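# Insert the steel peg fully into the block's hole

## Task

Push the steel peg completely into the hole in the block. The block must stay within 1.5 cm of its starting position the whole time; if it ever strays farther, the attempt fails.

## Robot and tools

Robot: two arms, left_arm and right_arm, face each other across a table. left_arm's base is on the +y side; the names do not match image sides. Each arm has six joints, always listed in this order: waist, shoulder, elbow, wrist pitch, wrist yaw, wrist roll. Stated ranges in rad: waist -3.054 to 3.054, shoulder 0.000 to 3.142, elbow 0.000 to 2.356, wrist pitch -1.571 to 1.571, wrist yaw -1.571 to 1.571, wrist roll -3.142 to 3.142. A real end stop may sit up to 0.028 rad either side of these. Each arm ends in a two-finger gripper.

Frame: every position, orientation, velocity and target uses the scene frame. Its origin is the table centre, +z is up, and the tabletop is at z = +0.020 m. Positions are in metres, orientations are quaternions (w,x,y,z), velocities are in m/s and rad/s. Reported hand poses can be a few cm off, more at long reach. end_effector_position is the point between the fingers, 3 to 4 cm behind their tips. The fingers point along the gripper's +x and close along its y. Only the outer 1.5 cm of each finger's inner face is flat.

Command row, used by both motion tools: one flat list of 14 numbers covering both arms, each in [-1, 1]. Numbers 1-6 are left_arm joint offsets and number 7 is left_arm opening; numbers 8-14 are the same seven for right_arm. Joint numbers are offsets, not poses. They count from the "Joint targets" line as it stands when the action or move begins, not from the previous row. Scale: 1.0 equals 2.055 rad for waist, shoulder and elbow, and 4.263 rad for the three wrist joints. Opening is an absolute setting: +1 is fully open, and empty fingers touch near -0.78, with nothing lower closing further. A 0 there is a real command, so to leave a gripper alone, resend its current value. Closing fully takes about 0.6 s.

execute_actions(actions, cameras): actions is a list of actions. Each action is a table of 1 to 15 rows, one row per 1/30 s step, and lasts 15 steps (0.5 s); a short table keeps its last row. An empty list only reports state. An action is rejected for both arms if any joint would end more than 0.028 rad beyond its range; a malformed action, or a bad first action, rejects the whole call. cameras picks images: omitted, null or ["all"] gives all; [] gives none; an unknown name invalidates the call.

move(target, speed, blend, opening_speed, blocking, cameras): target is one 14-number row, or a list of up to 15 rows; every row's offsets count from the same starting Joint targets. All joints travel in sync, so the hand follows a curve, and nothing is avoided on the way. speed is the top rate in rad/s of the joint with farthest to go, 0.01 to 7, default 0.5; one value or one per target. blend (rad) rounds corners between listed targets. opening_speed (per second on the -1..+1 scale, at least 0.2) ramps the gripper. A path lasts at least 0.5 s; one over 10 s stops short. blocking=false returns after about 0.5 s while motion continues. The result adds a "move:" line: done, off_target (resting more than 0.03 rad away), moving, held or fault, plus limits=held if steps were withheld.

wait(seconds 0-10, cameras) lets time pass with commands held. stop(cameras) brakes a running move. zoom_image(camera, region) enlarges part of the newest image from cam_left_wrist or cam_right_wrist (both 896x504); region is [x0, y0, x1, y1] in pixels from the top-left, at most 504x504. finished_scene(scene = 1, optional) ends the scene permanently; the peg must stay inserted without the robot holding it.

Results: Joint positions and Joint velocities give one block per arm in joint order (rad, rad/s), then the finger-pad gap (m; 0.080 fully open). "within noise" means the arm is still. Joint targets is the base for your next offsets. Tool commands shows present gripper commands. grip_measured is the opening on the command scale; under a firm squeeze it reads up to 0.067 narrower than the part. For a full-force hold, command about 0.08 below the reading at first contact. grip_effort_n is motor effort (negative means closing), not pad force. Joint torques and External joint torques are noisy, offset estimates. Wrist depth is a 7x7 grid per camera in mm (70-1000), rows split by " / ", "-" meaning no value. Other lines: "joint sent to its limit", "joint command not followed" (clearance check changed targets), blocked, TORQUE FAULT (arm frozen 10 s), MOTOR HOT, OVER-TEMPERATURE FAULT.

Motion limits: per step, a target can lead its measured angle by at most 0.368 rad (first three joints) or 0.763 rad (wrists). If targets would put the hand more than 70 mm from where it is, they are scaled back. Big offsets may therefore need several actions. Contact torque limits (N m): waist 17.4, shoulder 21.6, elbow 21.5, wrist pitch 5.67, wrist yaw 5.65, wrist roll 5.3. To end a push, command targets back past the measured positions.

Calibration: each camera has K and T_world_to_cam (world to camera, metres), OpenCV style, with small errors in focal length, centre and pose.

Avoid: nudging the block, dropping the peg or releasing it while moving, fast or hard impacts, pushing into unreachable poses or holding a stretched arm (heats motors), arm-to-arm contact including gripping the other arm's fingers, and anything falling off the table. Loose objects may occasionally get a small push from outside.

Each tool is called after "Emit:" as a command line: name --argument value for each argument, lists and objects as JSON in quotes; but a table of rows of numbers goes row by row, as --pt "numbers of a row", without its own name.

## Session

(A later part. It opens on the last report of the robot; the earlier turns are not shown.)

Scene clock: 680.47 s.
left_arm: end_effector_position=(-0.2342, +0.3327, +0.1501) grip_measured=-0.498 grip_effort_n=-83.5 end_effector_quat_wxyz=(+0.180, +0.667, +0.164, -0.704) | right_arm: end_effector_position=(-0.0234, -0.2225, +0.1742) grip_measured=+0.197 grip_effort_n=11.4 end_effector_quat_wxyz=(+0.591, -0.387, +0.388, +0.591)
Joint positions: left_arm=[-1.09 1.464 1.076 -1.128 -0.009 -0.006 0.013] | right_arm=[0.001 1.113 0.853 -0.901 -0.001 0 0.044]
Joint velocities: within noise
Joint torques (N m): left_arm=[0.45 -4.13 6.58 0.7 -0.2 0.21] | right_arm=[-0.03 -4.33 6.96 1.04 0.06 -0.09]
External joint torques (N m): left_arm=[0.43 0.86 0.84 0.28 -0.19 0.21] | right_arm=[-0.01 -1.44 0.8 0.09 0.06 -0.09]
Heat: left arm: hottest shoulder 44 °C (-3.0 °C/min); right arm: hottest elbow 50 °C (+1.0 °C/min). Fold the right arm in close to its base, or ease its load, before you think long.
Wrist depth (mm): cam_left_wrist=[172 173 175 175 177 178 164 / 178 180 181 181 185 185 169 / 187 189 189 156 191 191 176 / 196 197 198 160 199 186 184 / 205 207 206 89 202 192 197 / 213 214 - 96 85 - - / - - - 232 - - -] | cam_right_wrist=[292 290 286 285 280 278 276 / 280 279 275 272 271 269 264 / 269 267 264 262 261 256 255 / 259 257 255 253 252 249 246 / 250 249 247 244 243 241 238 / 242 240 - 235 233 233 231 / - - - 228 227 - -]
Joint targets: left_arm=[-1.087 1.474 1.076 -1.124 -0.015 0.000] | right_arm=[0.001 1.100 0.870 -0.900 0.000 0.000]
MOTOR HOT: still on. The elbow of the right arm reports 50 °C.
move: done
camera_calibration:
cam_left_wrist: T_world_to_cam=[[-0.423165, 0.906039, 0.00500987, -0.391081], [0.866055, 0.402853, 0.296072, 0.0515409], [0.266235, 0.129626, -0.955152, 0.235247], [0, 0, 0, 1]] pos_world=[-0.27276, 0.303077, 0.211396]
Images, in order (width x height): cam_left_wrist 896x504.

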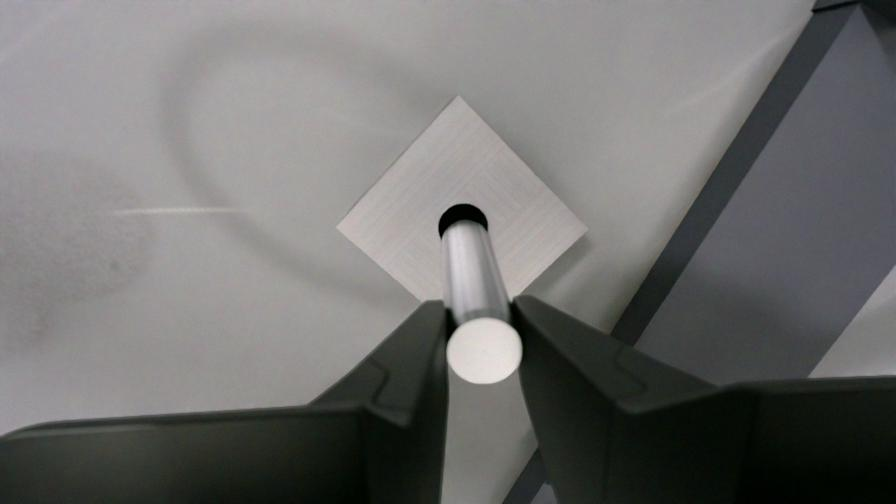

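Emit:
move --pt "-0.00876 -0.00822 0.01951 -0.0129 0 0 -0.56 0 0 0 0 0 0 0.2" --pt "0.00073 0.00545 0.01012 -0.00178 0 0 -0.56 0 0 0 0 0 0 0.2" --speed 0.1 --cameras '["cam_left_wrist"]'

Emit:
zoom_image --camera "cam_left_wrist" --region '[410, 190, 510, 290]'

Scene clock: 705.07 s.
left_arm: end_effector_position=(-0.2381, +0.3299, +0.1532) grip_measured=-0.498 grip_effort_n=-83.5 end_effector_quat_wxyz=(+0.181, +0.666, +0.165, -0.705) | right_arm: end_effector_position=(-0.0234, -0.2225, +0.1742) grip_measured=+0.197 grip_effort_n=11.4 end_effector_quat_wxyz=(+0.591, -0.387, +0.388, +0.591)
Joint positions: left_arm=[-1.087 1.477 1.1 -1.134 -0.009 -0.006 0.013] | right_arm=[0.001 1.113 0.853 -0.901 -0.001 0 0.044]
Joint velocities: within noise
Joint torques (N m): left_arm=[0.21 -4.56 6.21 0.52 -0.24 0.23] | right_arm=[-0.03 -4.43 7.25 1.01 0.01 -0.06]
External joint torques (N m): left_arm=[0.2 0.45 0.5 0.09 -0.23 0.23] | right_arm=[-0.01 -1.55 1.07 0.05 0 -0.06]
Heat: left arm: hottest elbow 44 °C (+3.0 °C/min); right arm: hottest elbow 50 °C (+1.0 °C/min). Fold the right arm in close to its base, or ease its load, before you think long.
Wrist depth (mm): cam_left_wrist=[174 175 177 178 180 181 167 / 182 183 184 185 187 188 172 / 190 191 192 160 194 194 178 / 198 199 201 163 201 189 186 / 207 210 209 94 203 196 198 / 216 217 - 96 85 - - / - - - 236 - - -] | cam_right_wrist=[291 290 286 283 280 277 275 / 280 279 274 272 270 267 266 / 269 267 264 262 261 258 255 / 259 257 254 253 251 248 246 / 250 248 246 245 242 240 238 / 241 241 - 235 233 232 231 / - - - 228 227 - -]
Joint targets: left_arm=[-1.085 1.485 1.097 -1.132 -0.015 0.000] | right_arm=[0.001 1.100 0.870 -0.900 0.000 0.000]
MOTOR HOT: still on. The elbow of the right arm reports 50 °C.
move: done
camera_calibration:
cam_left_wrist: T_world_to_cam=[[-0.425264, 0.905057, 0.00475961, -0.390447], [0.866175, 0.405458, 0.292138, 0.0549644], [0.262471, 0.128358, -0.956364, 0.239339], [0, 0, 0, 1]] pos_world=[-0.276472, 0.30037, 0.214697]
Images, in order (width x height): cam_left_wrist 896x504.

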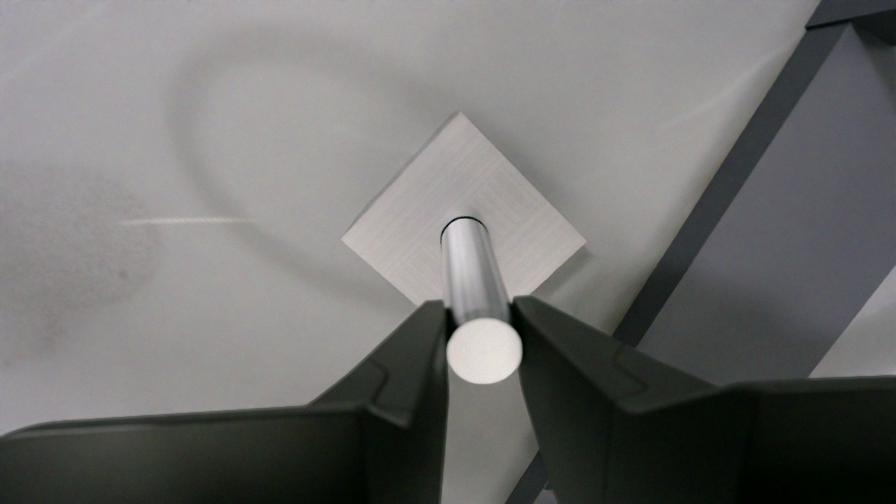

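Scaled by 5.040 from the camera's 896x504 image, which has a finer 1280x720 frame.

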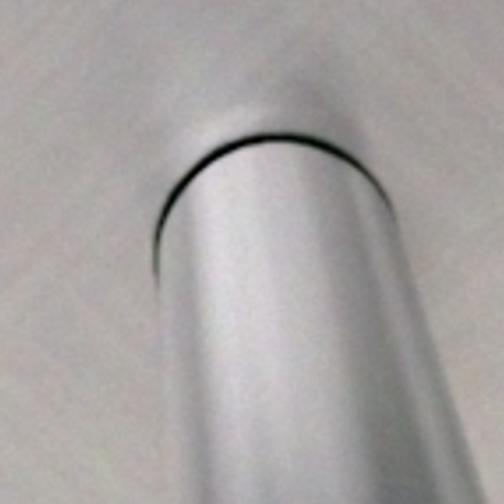

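Emit:
move --target '[0, 0.00102, -0.01275, 0.00664, 0, 0, -0.56, 0, 0, 0, 0, 0, 0, 0.2]' --speed 0.03 --cameras '["cam_left_wrist"]'

Scene clock: 740.53 s.
left_arm: end_effector_position=(-0.2392, +0.3293, +0.1493) grip_measured=-0.498 grip_effort_n=-83.5 end_effector_quat_wxyz=(+0.182, +0.663, +0.164, -0.707) | right_arm: end_effector_position=(-0.0234, -0.2225, +0.1742) grip_measured=+0.197 grip_effort_n=11.4 end_effector_quat_wxyz=(+0.591, -0.387, +0.388, +0.591)
Joint positions: left_arm=[-1.087 1.478 1.085 -1.111 -0.009 -0.006 0.013] | right_arm=[0.001 1.113 0.853 -0.901 -0.001 0 0.044]
Joint velocities: within noise
Joint torques (N m): left_arm=[0.08 -4.38 4.67 1.06 -0.27 0.24] | right_arm=[0.19 -4.48 6.87 1.05 0.06 -0.04]
External joint torques (N m): left_arm=[0.09 0.71 -1.07 0.62 -0.27 0.24] | right_arm=[0.19 -1.58 0.65 0.08 0.06 -0.04]
Heat: left arm: hottest elbow 44 °C (+1.0 °C/min); right arm: hottest elbow 51 °C (+1.0 °C/min). Fold the right arm in close to its base, or ease its load, before you think long.
Wrist depth (mm): cam_left_wrist=[173 174 175 176 177 179 170 / 178 180 182 182 185 186 169 / 187 188 190 158 192 192 175 / 195 196 197 160 198 186 184 / 204 206 206 89 169 192 194 / 211 214 - 96 85 - - / - - - 230 - - -] | cam_right_wrist=[293 290 286 282 281 279 278 / 280 277 275 273 270 268 266 / 270 267 266 262 261 256 255 / 258 256 255 253 250 249 246 / 250 248 247 244 244 240 238 / 241 240 - 234 233 232 231 / - - - 228 227 - -]
Joint targets: left_arm=[-1.085 1.487 1.070 -1.103 -0.015 0.000] | right_arm=[0.001 1.100 0.870 -0.900 0.000 0.000]
MOTOR HOT: still on. The elbow of the right arm reports 51 °C.
move: done
camera_calibration:
cam_left_wrist: T_world_to_cam=[[-0.425241, 0.905069, 0.00444789, -0.390296], [0.867952, 0.406399, 0.285483, 0.0583956], [0.256574, 0.125259, -0.958374, 0.235955], [0, 0, 0, 1]] pos_world=[-0.277194, 0.299958, 0.211198]
Images, in order (width x height): cam_left_wrist 896x504.

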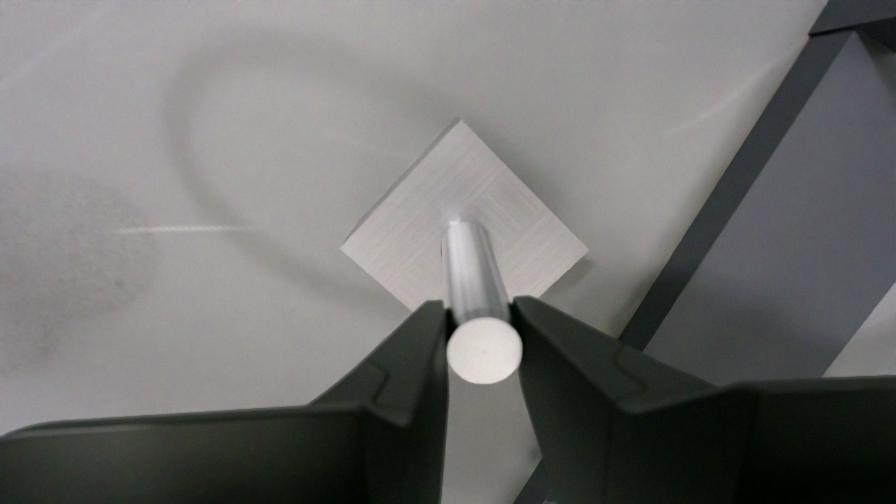

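Emit:
zoom_image --camera "cam_left_wrist" --region '[410, 190, 510, 290]'

Scaled by 5.040 from the camera's 896x504 image, which has a finer 1280x720 frame.

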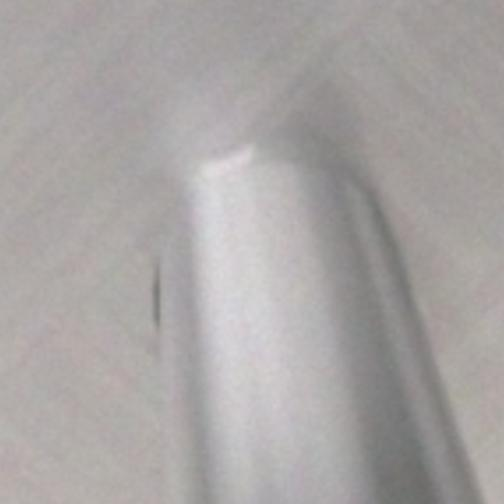

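Emit:
move --target '[0, 0, 0.0015, -0.0035, 0, 0, -0.56, 0, 0, 0, 0, 0, 0, 0.2]' --speed 0.03 --cameras '["cam_left_wrist"]'

Emit:
zoom_image --camera "cam_left_wrist" --region '[410, 190, 510, 290]'

Scene clock: 826.83 s.
left_arm: end_effector_position=(-0.2381, +0.3299, +0.1493) grip_measured=-0.498 grip_effort_n=-83.5 end_effector_quat_wxyz=(+0.181, +0.665, +0.164, -0.705) | right_arm: end_effector_position=(-0.0234, -0.2225, +0.1742) grip_measured=+0.197 grip_effort_n=11.4 end_effector_quat_wxyz=(+0.591, -0.387, +0.388, +0.591)
Joint positions: left_arm=[-1.087 1.478 1.085 -1.117 -0.009 -0.006 0.013] | right_arm=[0.001 1.113 0.853 -0.901 -0.001 0 0.044]
Joint velocities: within noise
Joint torques (N m): left_arm=[0.1 -4.48 5.12 0.33 -0.26 0.27] | right_arm=[-0.11 -4.7 7.27 0.97 0.08 -0.02]
External joint torques (N m): left_arm=[0.1 0.6 -0.66 -0.13 -0.25 0.27] | right_arm=[-0.11 -1.84 1.08 0 0.08 -0.02]
Heat: left arm: hottest shoulder 42 °C (+0.0 °C/min); right arm: hottest elbow 52 °C (+1.0 °C/min). Fold the right arm in close to its base, or ease its load, before you think long.
Wrist depth (mm): cam_left_wrist=[172 173 174 175 176 178 168 / 178 180 181 183 184 185 169 / 187 189 189 158 191 192 175 / 195 197 196 160 198 186 184 / 203 206 205 89 203 192 194 / 212 213 - 97 85 - - / - - - 231 - - -] | cam_right_wrist=[293 289 287 283 281 278 276 / 280 277 275 271 270 268 265 / 270 268 264 261 260 256 255 / 259 257 255 253 251 249 246 / 250 250 246 243 243 240 238 / 242 241 - 235 233 232 230 / - - - 227 227 - -]
Joint targets: left_arm=[-1.085 1.487 1.074 -1.119 -0.015 0.000] | right_arm=[0.001 1.100 0.870 -0.900 0.000 0.000]
MOTOR HOT: still on. The elbow of the right arm reports 52 °C.
move: done
camera_calibration:
cam_left_wrist: T_world_to_cam=[[-0.425221, 0.905077, 0.00474234, -0.390376], [0.866503, 0.405573, 0.291003, 0.0563168], [0.261457, 0.12785, -0.95671, 0.23553], [0, 0, 0, 1]] pos_world=[-0.276376, 0.300368, 0.210797]
Images, in order (width x height): cam_left_wrist 896x504.

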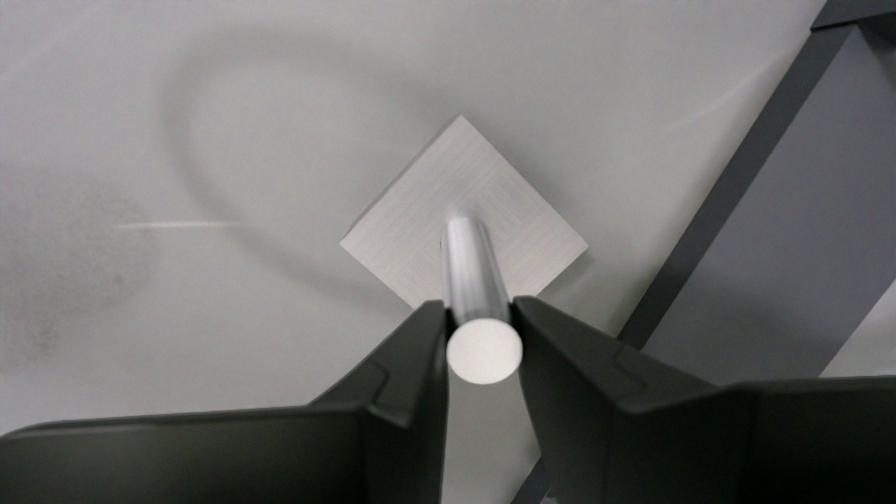

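Scaled by 5.040 from the camera's 896x504 image, which has a finer 1280x720 frame.

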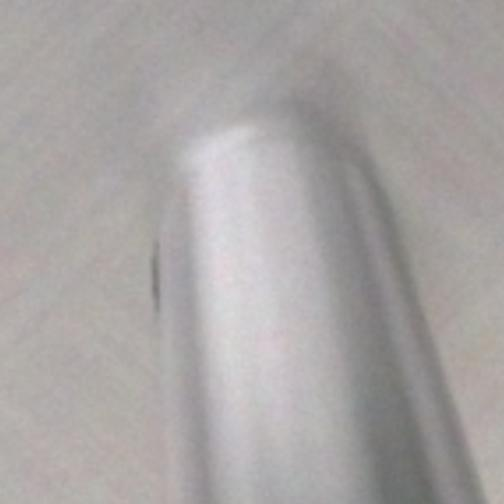

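Emit:
move --target '[-0.009343, -0.009002, 0.031679, -0.019986, 0, 0, -0.56, 0, 0, 0, 0, 0, 0, 0.2]' --speed 0.1 --cameras '["cam_left_wrist"]'

Emit:
zoom_image --camera "cam_left_wrist" --region '[410, 190, 510, 290]'

Scene clock: 857.87 s.
left_arm: end_effector_position=(-0.2321, +0.3370, +0.1588) grip_measured=-0.498 grip_effort_n=-83.5 end_effector_quat_wxyz=(+0.173, +0.682, +0.163, -0.691) | right_arm: end_effector_position=(-0.0234, -0.2225, +0.1742) grip_measured=+0.197 grip_effort_n=11.4 end_effector_quat_wxyz=(+0.591, -0.387, +0.388, +0.591)
Joint positions: left_arm=[-1.101 1.478 1.125 -1.202 -0.01 -0.006 0.013] | right_arm=[0.001 1.113 0.853 -0.901 -0.001 0 0.044]
Joint velocities: within noise
Joint torques (N m): left_arm=[-0.38 -6.63 8.41 0.16 -0.23 0.21] | right_arm=[0.11 -4.32 7.05 1.06 0.02 -0.02]
External joint torques (N m): left_arm=[-0.38 -1.61 2.69 -0.22 -0.22 0.21] | right_arm=[0.14 -1.41 0.85 0.1 0.02 -0.02]
Heat: left arm: hottest shoulder 42 °C (+0.0 °C/min); right arm: hottest elbow 52 °C (+1.0 °C/min). Fold the right arm in close to its base, or ease its load, before you think long.
Wrist depth (mm): cam_left_wrist=[177 178 179 181 182 183 168 / 185 187 188 160 191 190 174 / 195 196 195 164 199 187 184 / 205 206 208 170 211 193 195 / 217 218 217 89 199 203 223 / 226 226 - 96 85 - - / - - - 251 - - -] | cam_right_wrist=[293 289 286 283 281 278 275 / 279 278 275 273 271 268 266 / 269 268 265 262 259 257 255 / 259 257 255 253 251 250 246 / 250 249 247 245 243 239 238 / 241 241 - 234 233 233 231 / - - - 228 226 - -]
Joint targets: left_arm=[-1.104 1.469 1.139 -1.204 -0.014 0.000] | right_arm=[0.001 1.100 0.870 -0.900 0.000 0.000]
MOTOR HOT: still on. The elbow of the right arm reports 52 °C.
move: done
camera_calibration:
cam_left_wrist: T_world_to_cam=[[-0.412704, 0.910842, 0.00653221, -0.393673], [0.859311, 0.386957, 0.334437, 0.0431191], [0.302092, 0.143637, -0.942395, 0.243997], [0, 0, 0, 1]] pos_world=[-0.273233, 0.306842, 0.218092]
Images, in order (width x height): cam_left_wrist 896x504.

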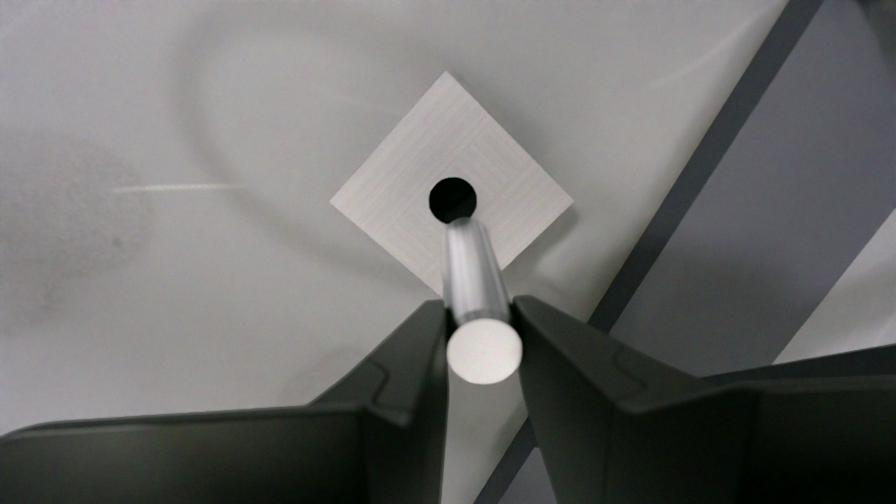

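Scaled by 5.040 from the camera's 896x504 image, which has a finer 1280x720 frame.

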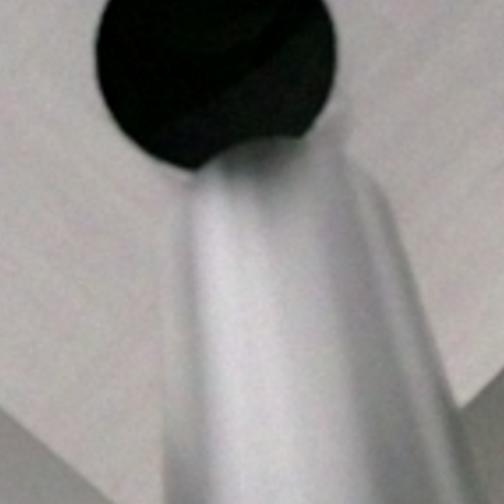

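Emit:
zoom_image --camera "cam_left_wrist" --region '[412, 165, 502, 255]'

Scaled by 5.600 from the camera's 896x504 image, which has a finer 1280x720 frame.

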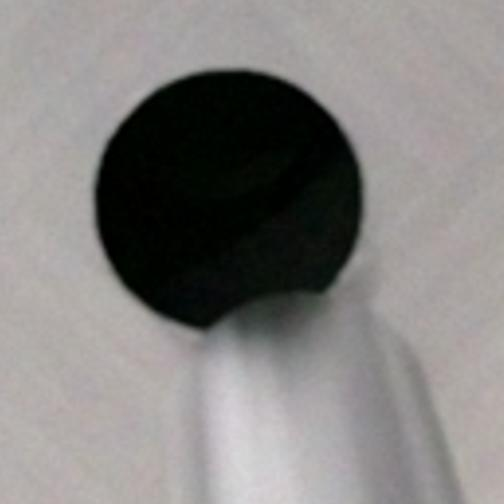

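Emit:
move --target '[0.008759, 0.008418, -0.020049, 0.015975, 0, 0, -0.56, 0, 0, 0, 0, 0, 0, 0.2]' --speed 0.05 --cameras '["cam_left_wrist"]'

Emit:
zoom_image --camera "cam_left_wrist" --region '[412, 195, 502, 285]'

Scene clock: 883.97 s.
left_arm: end_effector_position=(-0.2385, +0.3301, +0.1540) grip_measured=-0.498 grip_effort_n=-83.5 end_effector_quat_wxyz=(+0.181, +0.666, +0.164, -0.705) | right_arm: end_effector_position=(-0.0234, -0.2225, +0.1742) grip_measured=+0.197 grip_effort_n=11.4 end_effector_quat_wxyz=(+0.591, -0.387, +0.388, +0.591)
Joint positions: left_arm=[-1.089 1.478 1.104 -1.138 -0.01 -0.006 0.013] | right_arm=[0.001 1.113 0.853 -0.901 -0.001 0 0.044]
Joint velocities: within noise
Joint torques (N m): left_arm=[0.12 -4.6 5.85 0.57 -0.22 0.22] | right_arm=[-0.13 -4.76 7.08 1.01 0.1 -0.08]
External joint torques (N m): left_arm=[0.1 0.49 0.1 0.14 -0.2 0.22] | right_arm=[-0.13 -1.85 0.93 0.07 0.1 -0.08]
Heat: left arm: hottest shoulder 44 °C (+2.0 °C/min); right arm: hottest elbow 52 °C (+0.0 °C/min). Fold the right arm in close to its base, or ease its load, before you think long.
Wrist depth (mm): cam_left_wrist=[175 177 178 179 180 181 168 / 183 184 185 186 188 188 173 / 191 192 193 161 195 195 179 / 199 201 201 164 202 190 187 / 209 210 210 94 203 196 200 / 217 218 - 96 85 - - / - - - - - - -] | cam_right_wrist=[293 290 286 283 280 278 276 / 279 279 275 272 271 268 265 / 270 267 265 261 260 256 255 / 259 257 255 253 250 249 246 / 250 249 247 244 244 240 238 / 241 241 - 235 233 233 230 / - - - 229 226 - -]
Joint targets: left_arm=[-1.086 1.486 1.098 -1.136 -0.014 0.000] | right_arm=[0.001 1.100 0.870 -0.900 0.000 0.000]
MOTOR HOT: still on. The elbow of the right arm reports 52 °C.
move: done
camera_calibration:
cam_left_wrist: T_world_to_cam=[[-0.42392, 0.905689, 0.00447823, -0.390601], [0.866538, 0.404147, 0.292876, 0.0554165], [0.263445, 0.128037, -0.95614, 0.240527], [0, 0, 0, 1]] pos_world=[-0.27697, 0.30057, 0.215497]
Images, in order (width x height): cam_left_wrist 896x504.

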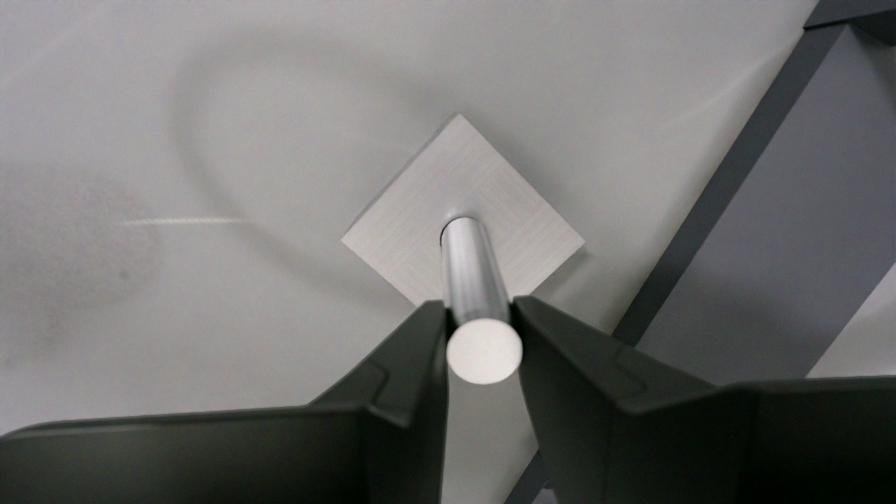

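Scaled by 5.600 from the camera's 896x504 image, which has a finer 1280x720 frame.

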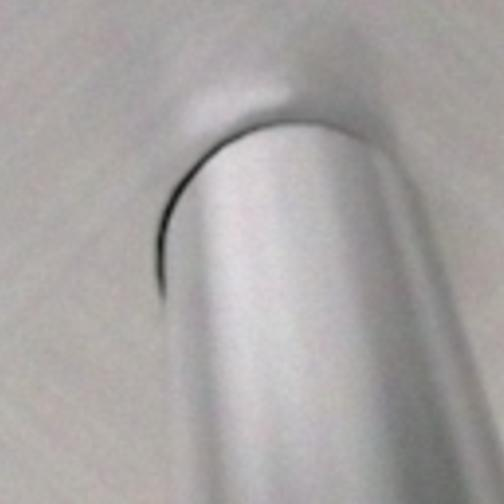

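Emit:
move --target '[-0.0015, 0.00068, -0.00428, 0.001525, 0, 0, -0.56, 0, 0, 0, 0, 0, 0, 0.2]' --speed 0.02 --cameras '["cam_left_wrist"]'

Emit:
zoom_image --camera "cam_left_wrist" --region '[412, 195, 502, 285]'

Scene clock: 909.63 s.
left_arm: end_effector_position=(-0.2378, +0.3305, +0.1515) grip_measured=-0.498 grip_effort_n=-83.5 end_effector_quat_wxyz=(+0.180, +0.667, +0.164, -0.704) | right_arm: end_effector_position=(-0.0234, -0.2225, +0.1742) grip_measured=+0.197 grip_effort_n=11.4 end_effector_quat_wxyz=(+0.591, -0.387, +0.388, +0.591)
Joint positions: left_arm=[-1.089 1.479 1.095 -1.131 -0.01 -0.006 0.013] | right_arm=[0.001 1.113 0.853 -0.901 -0.001 0 0.044]
Joint velocities: within noise
Joint torques (N m): left_arm=[-0.09 -4.74 5.91 0.58 -0.2 0.21] | right_arm=[-0.15 -4.48 7 1.07 0.05 -0.07]
External joint torques (N m): left_arm=[-0.09 0.31 0.18 0.14 -0.18 0.21] | right_arm=[-0.15 -1.6 0.8 0.1 0.05 -0.07]
Heat: left arm: hottest shoulder 43 °C (+1.0 °C/min); right arm: hottest elbow 53 °C (+1.0 °C/min). Fold the right arm in close to its base, or ease its load, before you think long.
Wrist depth (mm): cam_left_wrist=[173 174 175 177 178 180 167 / 178 181 182 183 185 186 170 / 188 190 190 158 193 192 176 / 197 198 198 161 200 187 185 / 206 207 207 94 202 193 196 / 215 215 - 97 85 - - / - - - 235 - - -] | cam_right_wrist=[293 290 286 284 279 279 276 / 280 277 274 273 270 268 264 / 270 267 265 263 261 257 255 / 259 257 255 253 250 249 245 / 250 249 245 245 242 240 239 / 241 240 - 235 232 232 230 / - - - 228 227 - -]
Joint targets: left_arm=[-1.089 1.487 1.089 -1.129 -0.014 0.000] | right_arm=[0.001 1.100 0.870 -0.900 0.000 0.000]
MOTOR HOT: still on. The elbow of the right arm reports 53 °C.
move: done
camera_calibration:
cam_left_wrist: T_world_to_cam=[[-0.423905, 0.905695, 0.00462304, -0.390635], [0.865659, 0.403655, 0.296136, 0.0547656], [0.266343, 0.129536, -0.955134, 0.237881], [0, 0, 0, 1]] pos_world=[-0.276358, 0.300876, 0.212796]
Images, in order (width x height): cam_left_wrist 896x504.

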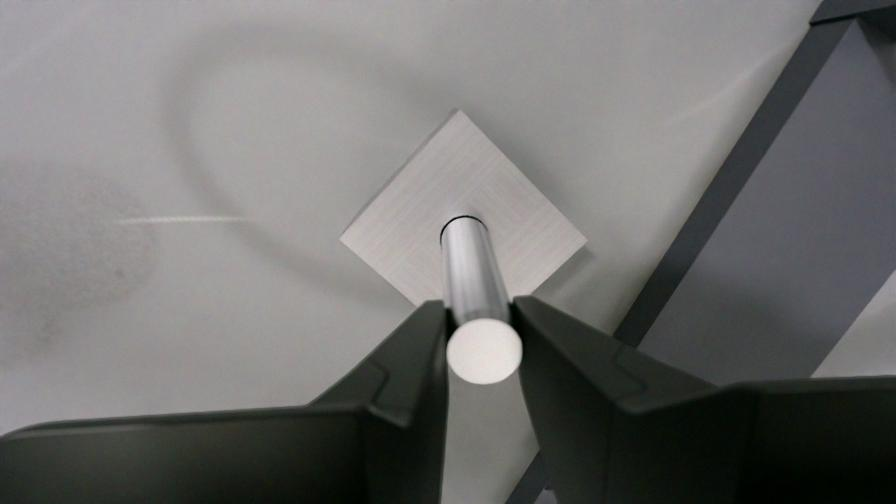

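Scaled by 5.600 from the camera's 896x504 image, which has a finer 1280x720 frame.

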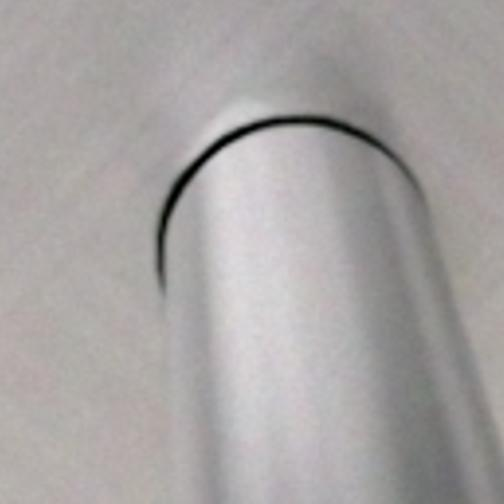

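Emit:
move --target '[-0.001, 0.00098, -0.00594, 0.00286, 0, 0, -0.56, 0, 0, 0, 0, 0, 0, 0.2]' --speed 0.02 --cameras '["cam_left_wrist"]'

Emit:
zoom_image --camera "cam_left_wrist" --region '[412, 195, 502, 285]'

Scene clock: 924.43 s.
left_arm: end_effector_position=(-0.2374, +0.3307, +0.1479) grip_measured=-0.498 grip_effort_n=-83.5 end_effector_quat_wxyz=(+0.180, +0.668, +0.164, -0.703) | right_arm: end_effector_position=(-0.0234, -0.2225, +0.1742) grip_measured=+0.197 grip_effort_n=11.4 end_effector_quat_wxyz=(+0.591, -0.387, +0.388, +0.591)
Joint positions: left_arm=[-1.089 1.482 1.083 -1.119 -0.01 -0.006 0.013] | right_arm=[0.001 1.113 0.853 -0.901 -0.001 0 0.044]
Joint velocities: within noise
Joint torques (N m): left_arm=[-0.4 -4.56 6 0.57 -0.23 0.19] | right_arm=[-0.01 -4.25 7.25 1.05 0.05 -0.08]
External joint torques (N m): left_arm=[-0.39 0.58 0.26 0.15 -0.22 0.19] | right_arm=[-0.01 -1.36 1.07 0.09 0.06 -0.08]
Heat: left arm: hottest elbow 43 °C (+2.0 °C/min); right arm: hottest elbow 53 °C (+1.0 °C/min). Fold the right arm in close to its base, or ease its load, before you think long.
Wrist depth (mm): cam_left_wrist=[170 171 171 173 174 176 166 / 176 178 179 180 182 183 167 / 184 186 187 154 189 189 173 / 193 194 194 158 196 185 181 / 202 205 203 89 201 190 192 / 210 211 - 96 85 - - / - - - 231 - - -] | cam_right_wrist=[292 289 285 283 280 279 276 / 281 277 274 272 270 268 267 / 271 268 264 262 261 256 256 / 259 257 255 253 251 247 247 / 250 248 246 244 243 239 239 / 242 241 - 234 233 233 230 / - - - 227 226 - -]
Joint targets: left_arm=[-1.091 1.490 1.077 -1.117 -0.014 0.000] | right_arm=[0.001 1.100 0.870 -0.900 0.000 0.000]
MOTOR HOT: still on. The elbow of the right arm reports 53 °C.
move: done
camera_calibration:
cam_left_wrist: T_world_to_cam=[[-0.423927, 0.905684, 0.00472234, -0.390648], [0.865067, 0.40336, 0.298262, 0.0551207], [0.268227, 0.130527, -0.954472, 0.234361], [0, 0, 0, 1]] pos_world=[-0.276151, 0.300979, 0.209096]
Images, in order (width x height): cam_left_wrist 896x504.

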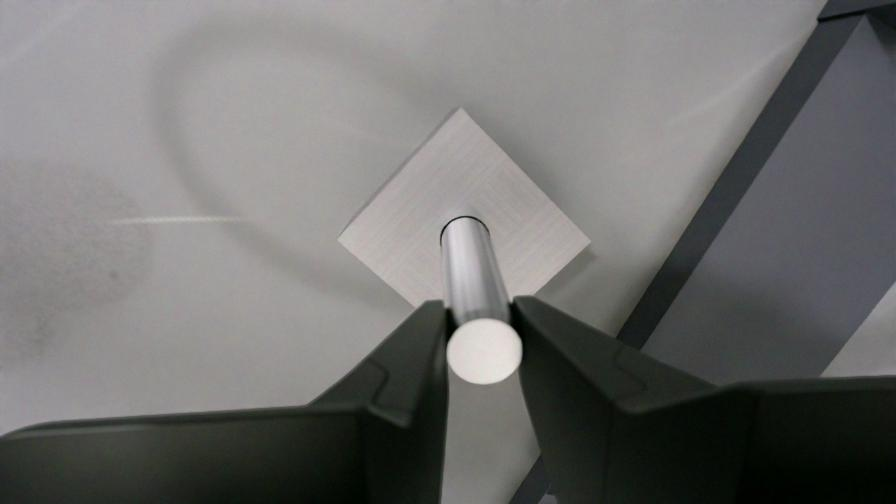

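Scaled by 5.600 from the camera's 896x504 image, which has a finer 1280x720 frame.

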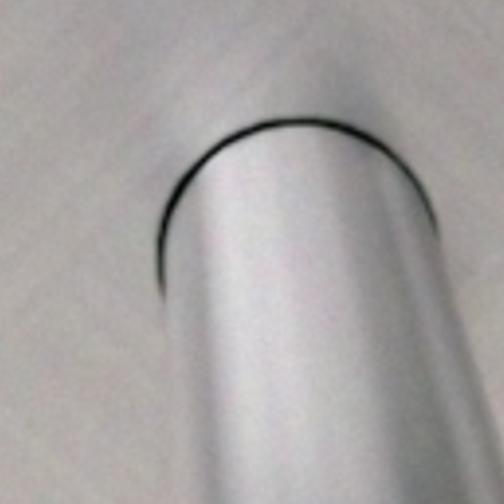

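Emit:
move --target '[-0.001, 0.002336, -0.017664, 0.010096, 0, 0, -0.56, 0, 0, 0, 0, 0, 0, 0.2]' --speed 0.04 --cameras '["cam_left_wrist"]'

Emit:
zoom_image --camera "cam_left_wrist" --region '[412, 195, 502, 285]'

Scene clock: 942.23 s.
left_arm: end_effector_position=(-0.2375, +0.3311, +0.1379) grip_measured=-0.498 grip_effort_n=-83.5 end_effector_quat_wxyz=(+0.180, +0.667, +0.164, -0.704) | right_arm: end_effector_position=(-0.0234, -0.2225, +0.1742) grip_measured=+0.197 grip_effort_n=11.4 end_effector_quat_wxyz=(+0.591, -0.387, +0.388, +0.591)
Joint positions: left_arm=[-1.09 1.486 1.047 -1.076 -0.01 -0.006 0.013] | right_arm=[0.001 1.113 0.853 -0.901 -0.001 0 0.044]
Joint velocities: within noise
Joint torques (N m): left_arm=[-0.26 -4.39 5.8 0.58 -0.18 0.2] | right_arm=[0.09 -4.24 7.22 1.08 0.11 -0.09]
External joint torques (N m): left_arm=[-0.2 0.77 0.06 0.14 -0.18 0.2] | right_arm=[0.09 -1.35 1.01 0.11 0.11 -0.09]
Heat: left arm: hottest elbow 43 °C (+1.0 °C/min); right arm: hottest elbow 53 °C (+1.0 °C/min). Fold the right arm in close to its base, or ease its load, before you think long.
Wrist depth (mm): cam_left_wrist=[160 162 163 162 165 167 164 / 167 168 170 170 173 173 157 / 175 176 177 144 179 181 164 / 183 184 183 148 155 178 170 / 192 193 194 94 156 179 180 / 200 200 - 96 85 - - / - - - 217 - - -] | cam_right_wrist=[293 290 286 283 282 277 276 / 280 277 275 272 270 267 265 / 269 268 264 262 260 258 256 / 259 257 254 254 250 248 247 / 250 248 247 244 243 240 239 / 241 241 - 234 232 232 231 / - - - 228 226 - -]
Joint targets: left_arm=[-1.093 1.494 1.040 -1.074 -0.014 0.000] | right_arm=[0.001 1.100 0.870 -0.900 0.000 0.000]
MOTOR HOT: still on. The elbow of the right arm reports 53 °C.
move: done
camera_calibration:
cam_left_wrist: T_world_to_cam=[[-0.422547, 0.90633, 0.00461102, -0.390845], [0.866268, 0.402362, 0.296116, 0.0589404], [0.266523, 0.129117, -0.955141, 0.224938], [0, 0, 0, 1]] pos_world=[-0.276159, 0.301475, 0.199196]
Images, in order (width x height): cam_left_wrist 896x504.

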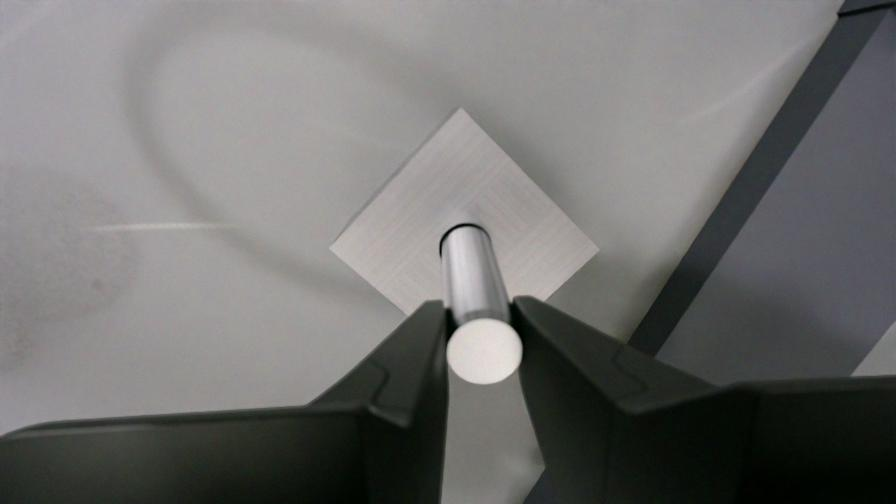

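Scaled by 5.600 from the camera's 896x504 image, which has a finer 1280x720 frame.

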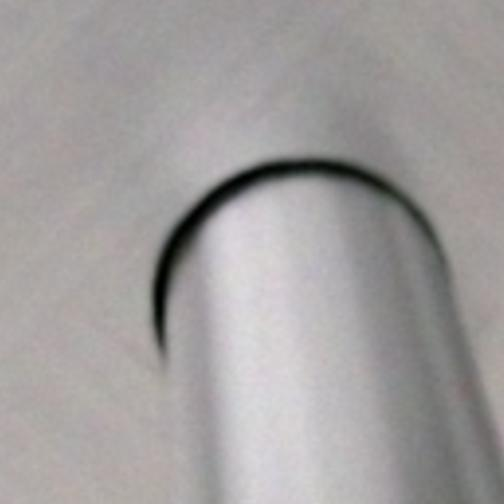

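Emit:
move --target '[0, 0.004214, -0.015918, 0.009705, 0, 0, -0.56, 0, 0, 0, 0, 0, 0, 0.2]' --speed 0.05 --cameras '["cam_left_wrist"]'

Scene clock: 948.50 s.
left_arm: end_effector_position=(-0.2378, +0.3309, +0.1292) grip_measured=-0.498 grip_effort_n=-83.5 end_effector_quat_wxyz=(+0.180, +0.666, +0.163, -0.705) | right_arm: end_effector_position=(-0.0234, -0.2225, +0.1742) grip_measured=+0.197 grip_effort_n=11.4 end_effector_quat_wxyz=(+0.591, -0.387, +0.388, +0.591)
Joint positions: left_arm=[-1.09 1.493 1.017 -1.037 -0.01 -0.005 0.013] | right_arm=[0.001 1.113 0.853 -0.901 -0.001 0 0.044]
Joint velocities: within noise
Joint torques (N m): left_arm=[-0.27 -4.19 5.39 0.77 -0.21 0.21] | right_arm=[0.06 -4.44 7.41 1.02 0.07 -0.05]
External joint torques (N m): left_arm=[-0.26 0.91 -0.25 0.34 -0.19 0.21] | right_arm=[0.07 -1.56 1.26 0.06 0.07 -0.05]
Heat: left arm: hottest elbow 43 °C (+1.0 °C/min); right arm: hottest elbow 53 °C (+1.0 °C/min). Fold the right arm in close to its base, or ease its load, before you think long.
Wrist depth (mm): cam_left_wrist=[153 154 156 157 157 159 159 / 159 160 162 162 165 166 152 / 167 168 169 137 171 173 156 / 174 175 174 140 145 176 161 / 183 184 183 89 95 171 170 / 190 191 - 96 85 - - / - - - 208 - - -] | cam_right_wrist=[293 289 285 282 281 279 277 / 280 278 275 272 271 267 265 / 270 268 265 262 261 258 255 / 260 257 254 252 251 249 245 / 249 249 247 243 243 239 239 / 241 240 - 235 233 233 231 / - - - 227 226 - -]
Joint targets: left_arm=[-1.093 1.503 1.008 -1.033 -0.014 0.000] | right_arm=[0.001 1.100 0.870 -0.900 0.000 0.000]
MOTOR HOT: still on. The elbow of the right arm reports 53 °C.
move: done
camera_calibration:
cam_left_wrist: T_world_to_cam=[[-0.422179, 0.906502, 0.0044691, -0.39077], [0.867123, 0.402392, 0.293561, 0.0622977], [0.264315, 0.12781, -0.95593, 0.216688], [0, 0, 0, 1]] pos_world=[-0.276268, 0.301471, 0.190596]
Images, in order (width x height): cam_left_wrist 896x504.

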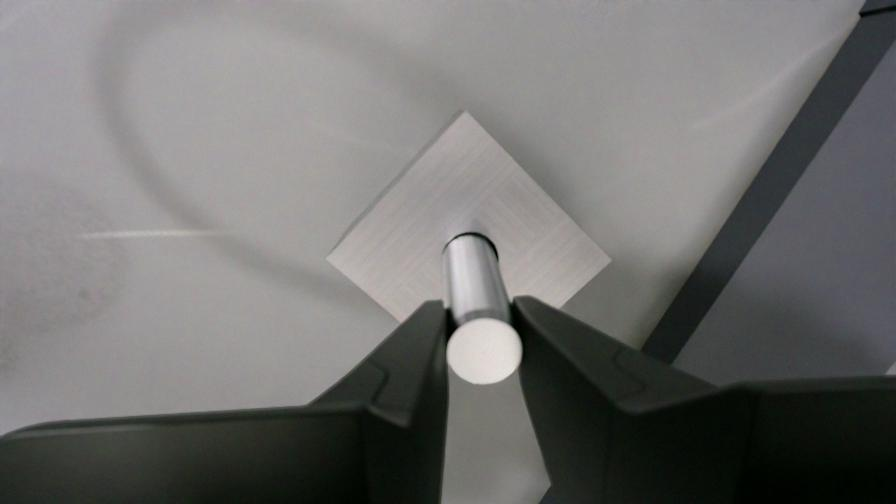

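Emit:
zoom_image --camera "cam_left_wrist" --region '[412, 205, 532, 325]'

Scaled by 4.200 from the camera's 896x504 image, which has a finer 1280x720 frame.

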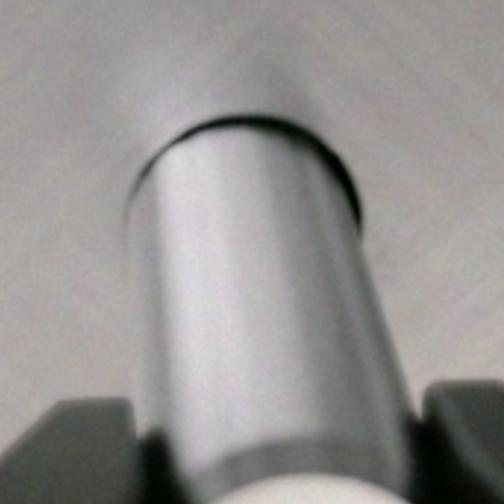

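Emit:
move --target '[-0.001, 0.0015, -0.0046, 0.0029, 0, 0, -0.56, 0, 0, 0, 0, 0, 0, 0.2]' --speed 0.03 --cameras '["cam_left_wrist"]'

Emit:
zoom_image --camera "cam_left_wrist" --region '[412, 205, 532, 325]'

Scene clock: 969.30 s.
left_arm: end_effector_position=(-0.2381, +0.3309, +0.1279) grip_measured=-0.498 grip_effort_n=-83.5 end_effector_quat_wxyz=(+0.179, +0.666, +0.163, -0.706) | right_arm: end_effector_position=(-0.0234, -0.2225, +0.1742) grip_measured=+0.197 grip_effort_n=11.4 end_effector_quat_wxyz=(+0.591, -0.387, +0.388, +0.591)
Joint positions: left_arm=[-1.09 1.493 1.012 -1.029 -0.009 -0.004 0.013] | right_arm=[0.001 1.113 0.853 -0.901 -0.001 0 0.044]
Joint velocities: within noise
Joint torques (N m): left_arm=[-0.44 -3.88 4.65 1.01 -0.22 0.17] | right_arm=[-0.03 -4.18 7.3 1.07 0.16 -0.03]
External joint torques (N m): left_arm=[-0.46 1.22 -1.04 0.56 -0.21 0.18] | right_arm=[-0.01 -1.29 1.12 0.11 0.16 -0.03]
Heat: left arm: hottest shoulder 42 °C (-1.0 °C/min); right arm: hottest elbow 53 °C (+0.0 °C/min). Fold the right arm in close to its base, or ease its load, before you think long.
Wrist depth (mm): cam_left_wrist=[153 154 155 156 157 158 158 / 159 160 161 162 164 165 152 / 166 167 168 136 170 173 156 / 174 175 172 140 144 177 160 / 180 183 183 89 96 171 169 / 189 190 - 96 85 - - / - - - 206 - - -] | cam_right_wrist=[291 289 286 283 280 279 277 / 281 278 276 273 270 268 265 / 269 268 263 261 260 257 255 / 260 257 255 254 252 248 246 / 249 248 246 244 243 240 238 / 241 240 - 234 233 233 231 / - - - 229 227 - -]
Joint targets: left_arm=[-1.095 1.506 0.998 -1.020 -0.014 0.000] | right_arm=[0.001 1.100 0.870 -0.900 0.000 0.000]
MOTOR HOT: still on. The elbow of the right arm reports 53 °C.
move: done
camera_calibration:
cam_left_wrist: T_world_to_cam=[[-0.420417, 0.907317, 0.00495711, -0.390793], [0.868775, 0.400971, 0.290606, 0.0642401], [0.261685, 0.126483, -0.95683, 0.215428], [0, 0, 0, 1]] pos_world=[-0.276481, 0.301567, 0.189397]
Images, in order (width x height): cam_left_wrist 896x504.

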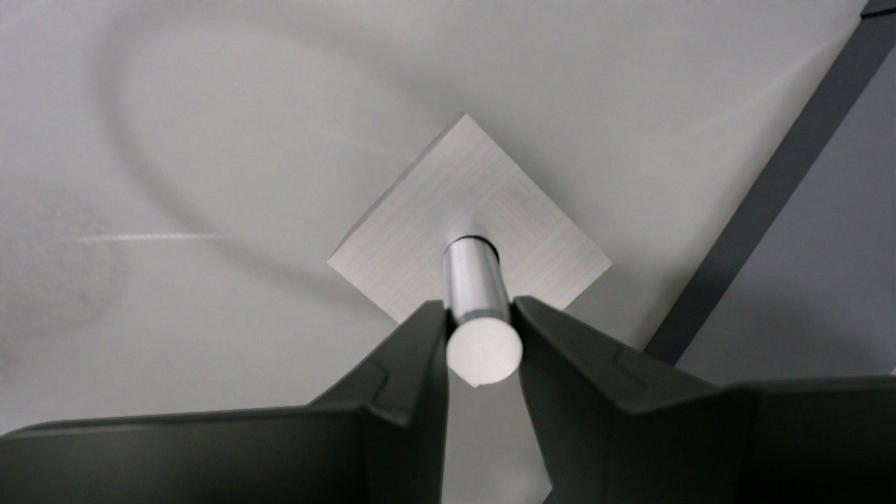

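Scaled by 4.200 from the camera's 896x504 image, which has a finer 1280x720 frame.

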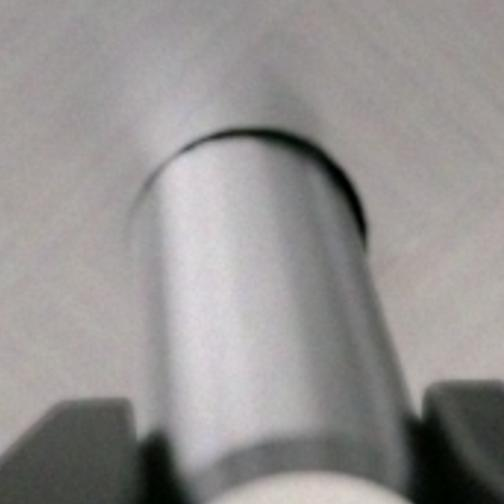

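Emit:
zoom_image --camera "cam_left_wrist" --region '[430, 300, 540, 410]'

Scaled by 4.582 from the camera's 896x504 image, which has a finer 1280x720 frame.

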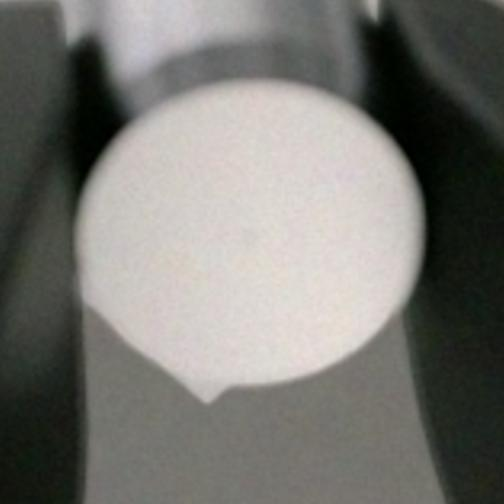

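Emit:
move --target '[-0.0015, -0.001, 0.0015, -0.001, 0, 0, -0.56, 0, 0, 0, 0, 0, 0, 0.2]' --speed 0.02 --cameras '["cam_left_wrist"]'

Emit:
zoom_image --camera "cam_left_wrist" --region '[412, 205, 532, 325]'

Scene clock: 1048.73 s.
left_arm: end_effector_position=(-0.2381, +0.3309, +0.1279) grip_measured=-0.498 grip_effort_n=-83.5 end_effector_quat_wxyz=(+0.179, +0.666, +0.163, -0.706) | right_arm: end_effector_position=(-0.0234, -0.2225, +0.1742) grip_measured=+0.197 grip_effort_n=11.4 end_effector_quat_wxyz=(+0.591, -0.387, +0.388, +0.591)
Joint positions: left_arm=[-1.09 1.493 1.012 -1.029 -0.009 -0.004 0.013] | right_arm=[0.001 1.113 0.853 -0.901 -0.001 0 0.044]
Joint velocities: within noise
Joint torques (N m): left_arm=[-0.72 -4.09 4.99 0.71 -0.26 0.16] | right_arm=[0.03 -4.64 7.08 1.05 0.06 -0.07]
External joint torques (N m): left_arm=[-0.72 1.05 -0.69 0.26 -0.25 0.16] | right_arm=[0.03 -1.77 0.93 0.1 0.06 -0.08]
Heat: left arm: hottest shoulder 41 °C (+0.0 °C/min); right arm: hottest elbow 54 °C (+1.0 °C/min). Fold the right arm in close to its base, or ease its load, before you think long.
Wrist depth (mm): cam_left_wrist=[153 153 155 156 157 158 158 / 159 160 161 161 164 165 152 / 166 167 168 136 170 172 156 / 172 175 173 140 144 177 160 / 180 183 183 89 97 170 169 / 189 190 - 96 85 - - / - - - 206 - - -] | cam_right_wrist=[294 290 286 283 281 278 275 / 279 278 276 272 270 268 266 / 269 268 265 261 261 257 256 / 260 257 255 254 251 249 246 / 250 248 247 244 243 240 238 / 242 240 - 233 233 232 230 / - - - 228 226 - -]
Joint targets: left_arm=[-1.098 1.504 1.001 -1.024 -0.014 0.000] | right_arm=[0.001 1.100 0.870 -0.900 0.000 0.000]
MOTOR HOT: still on. The elbow of the right arm reports 54 °C.
move: done
camera_calibration:
cam_left_wrist: T_world_to_cam=[[-0.420417, 0.907317, 0.00495711, -0.390793], [0.868775, 0.400971, 0.290606, 0.0642401], [0.261685, 0.126483, -0.95683, 0.215428], [0, 0, 0, 1]] pos_world=[-0.276481, 0.301567, 0.189397]
Images, in order (width x height): cam_left_wrist 896x504.

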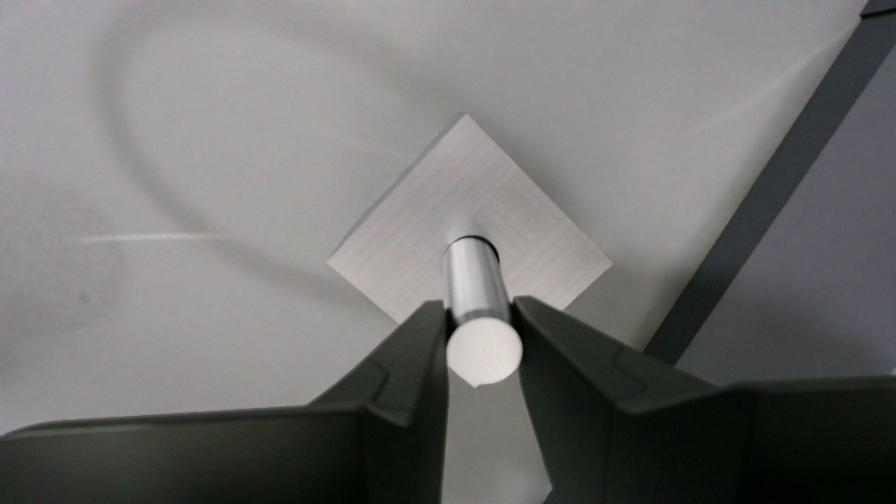

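Scaled by 4.200 from the camera's 896x504 image, which has a finer 1280x720 frame.

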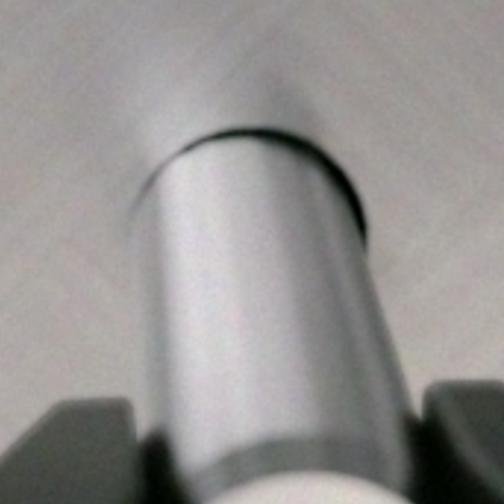

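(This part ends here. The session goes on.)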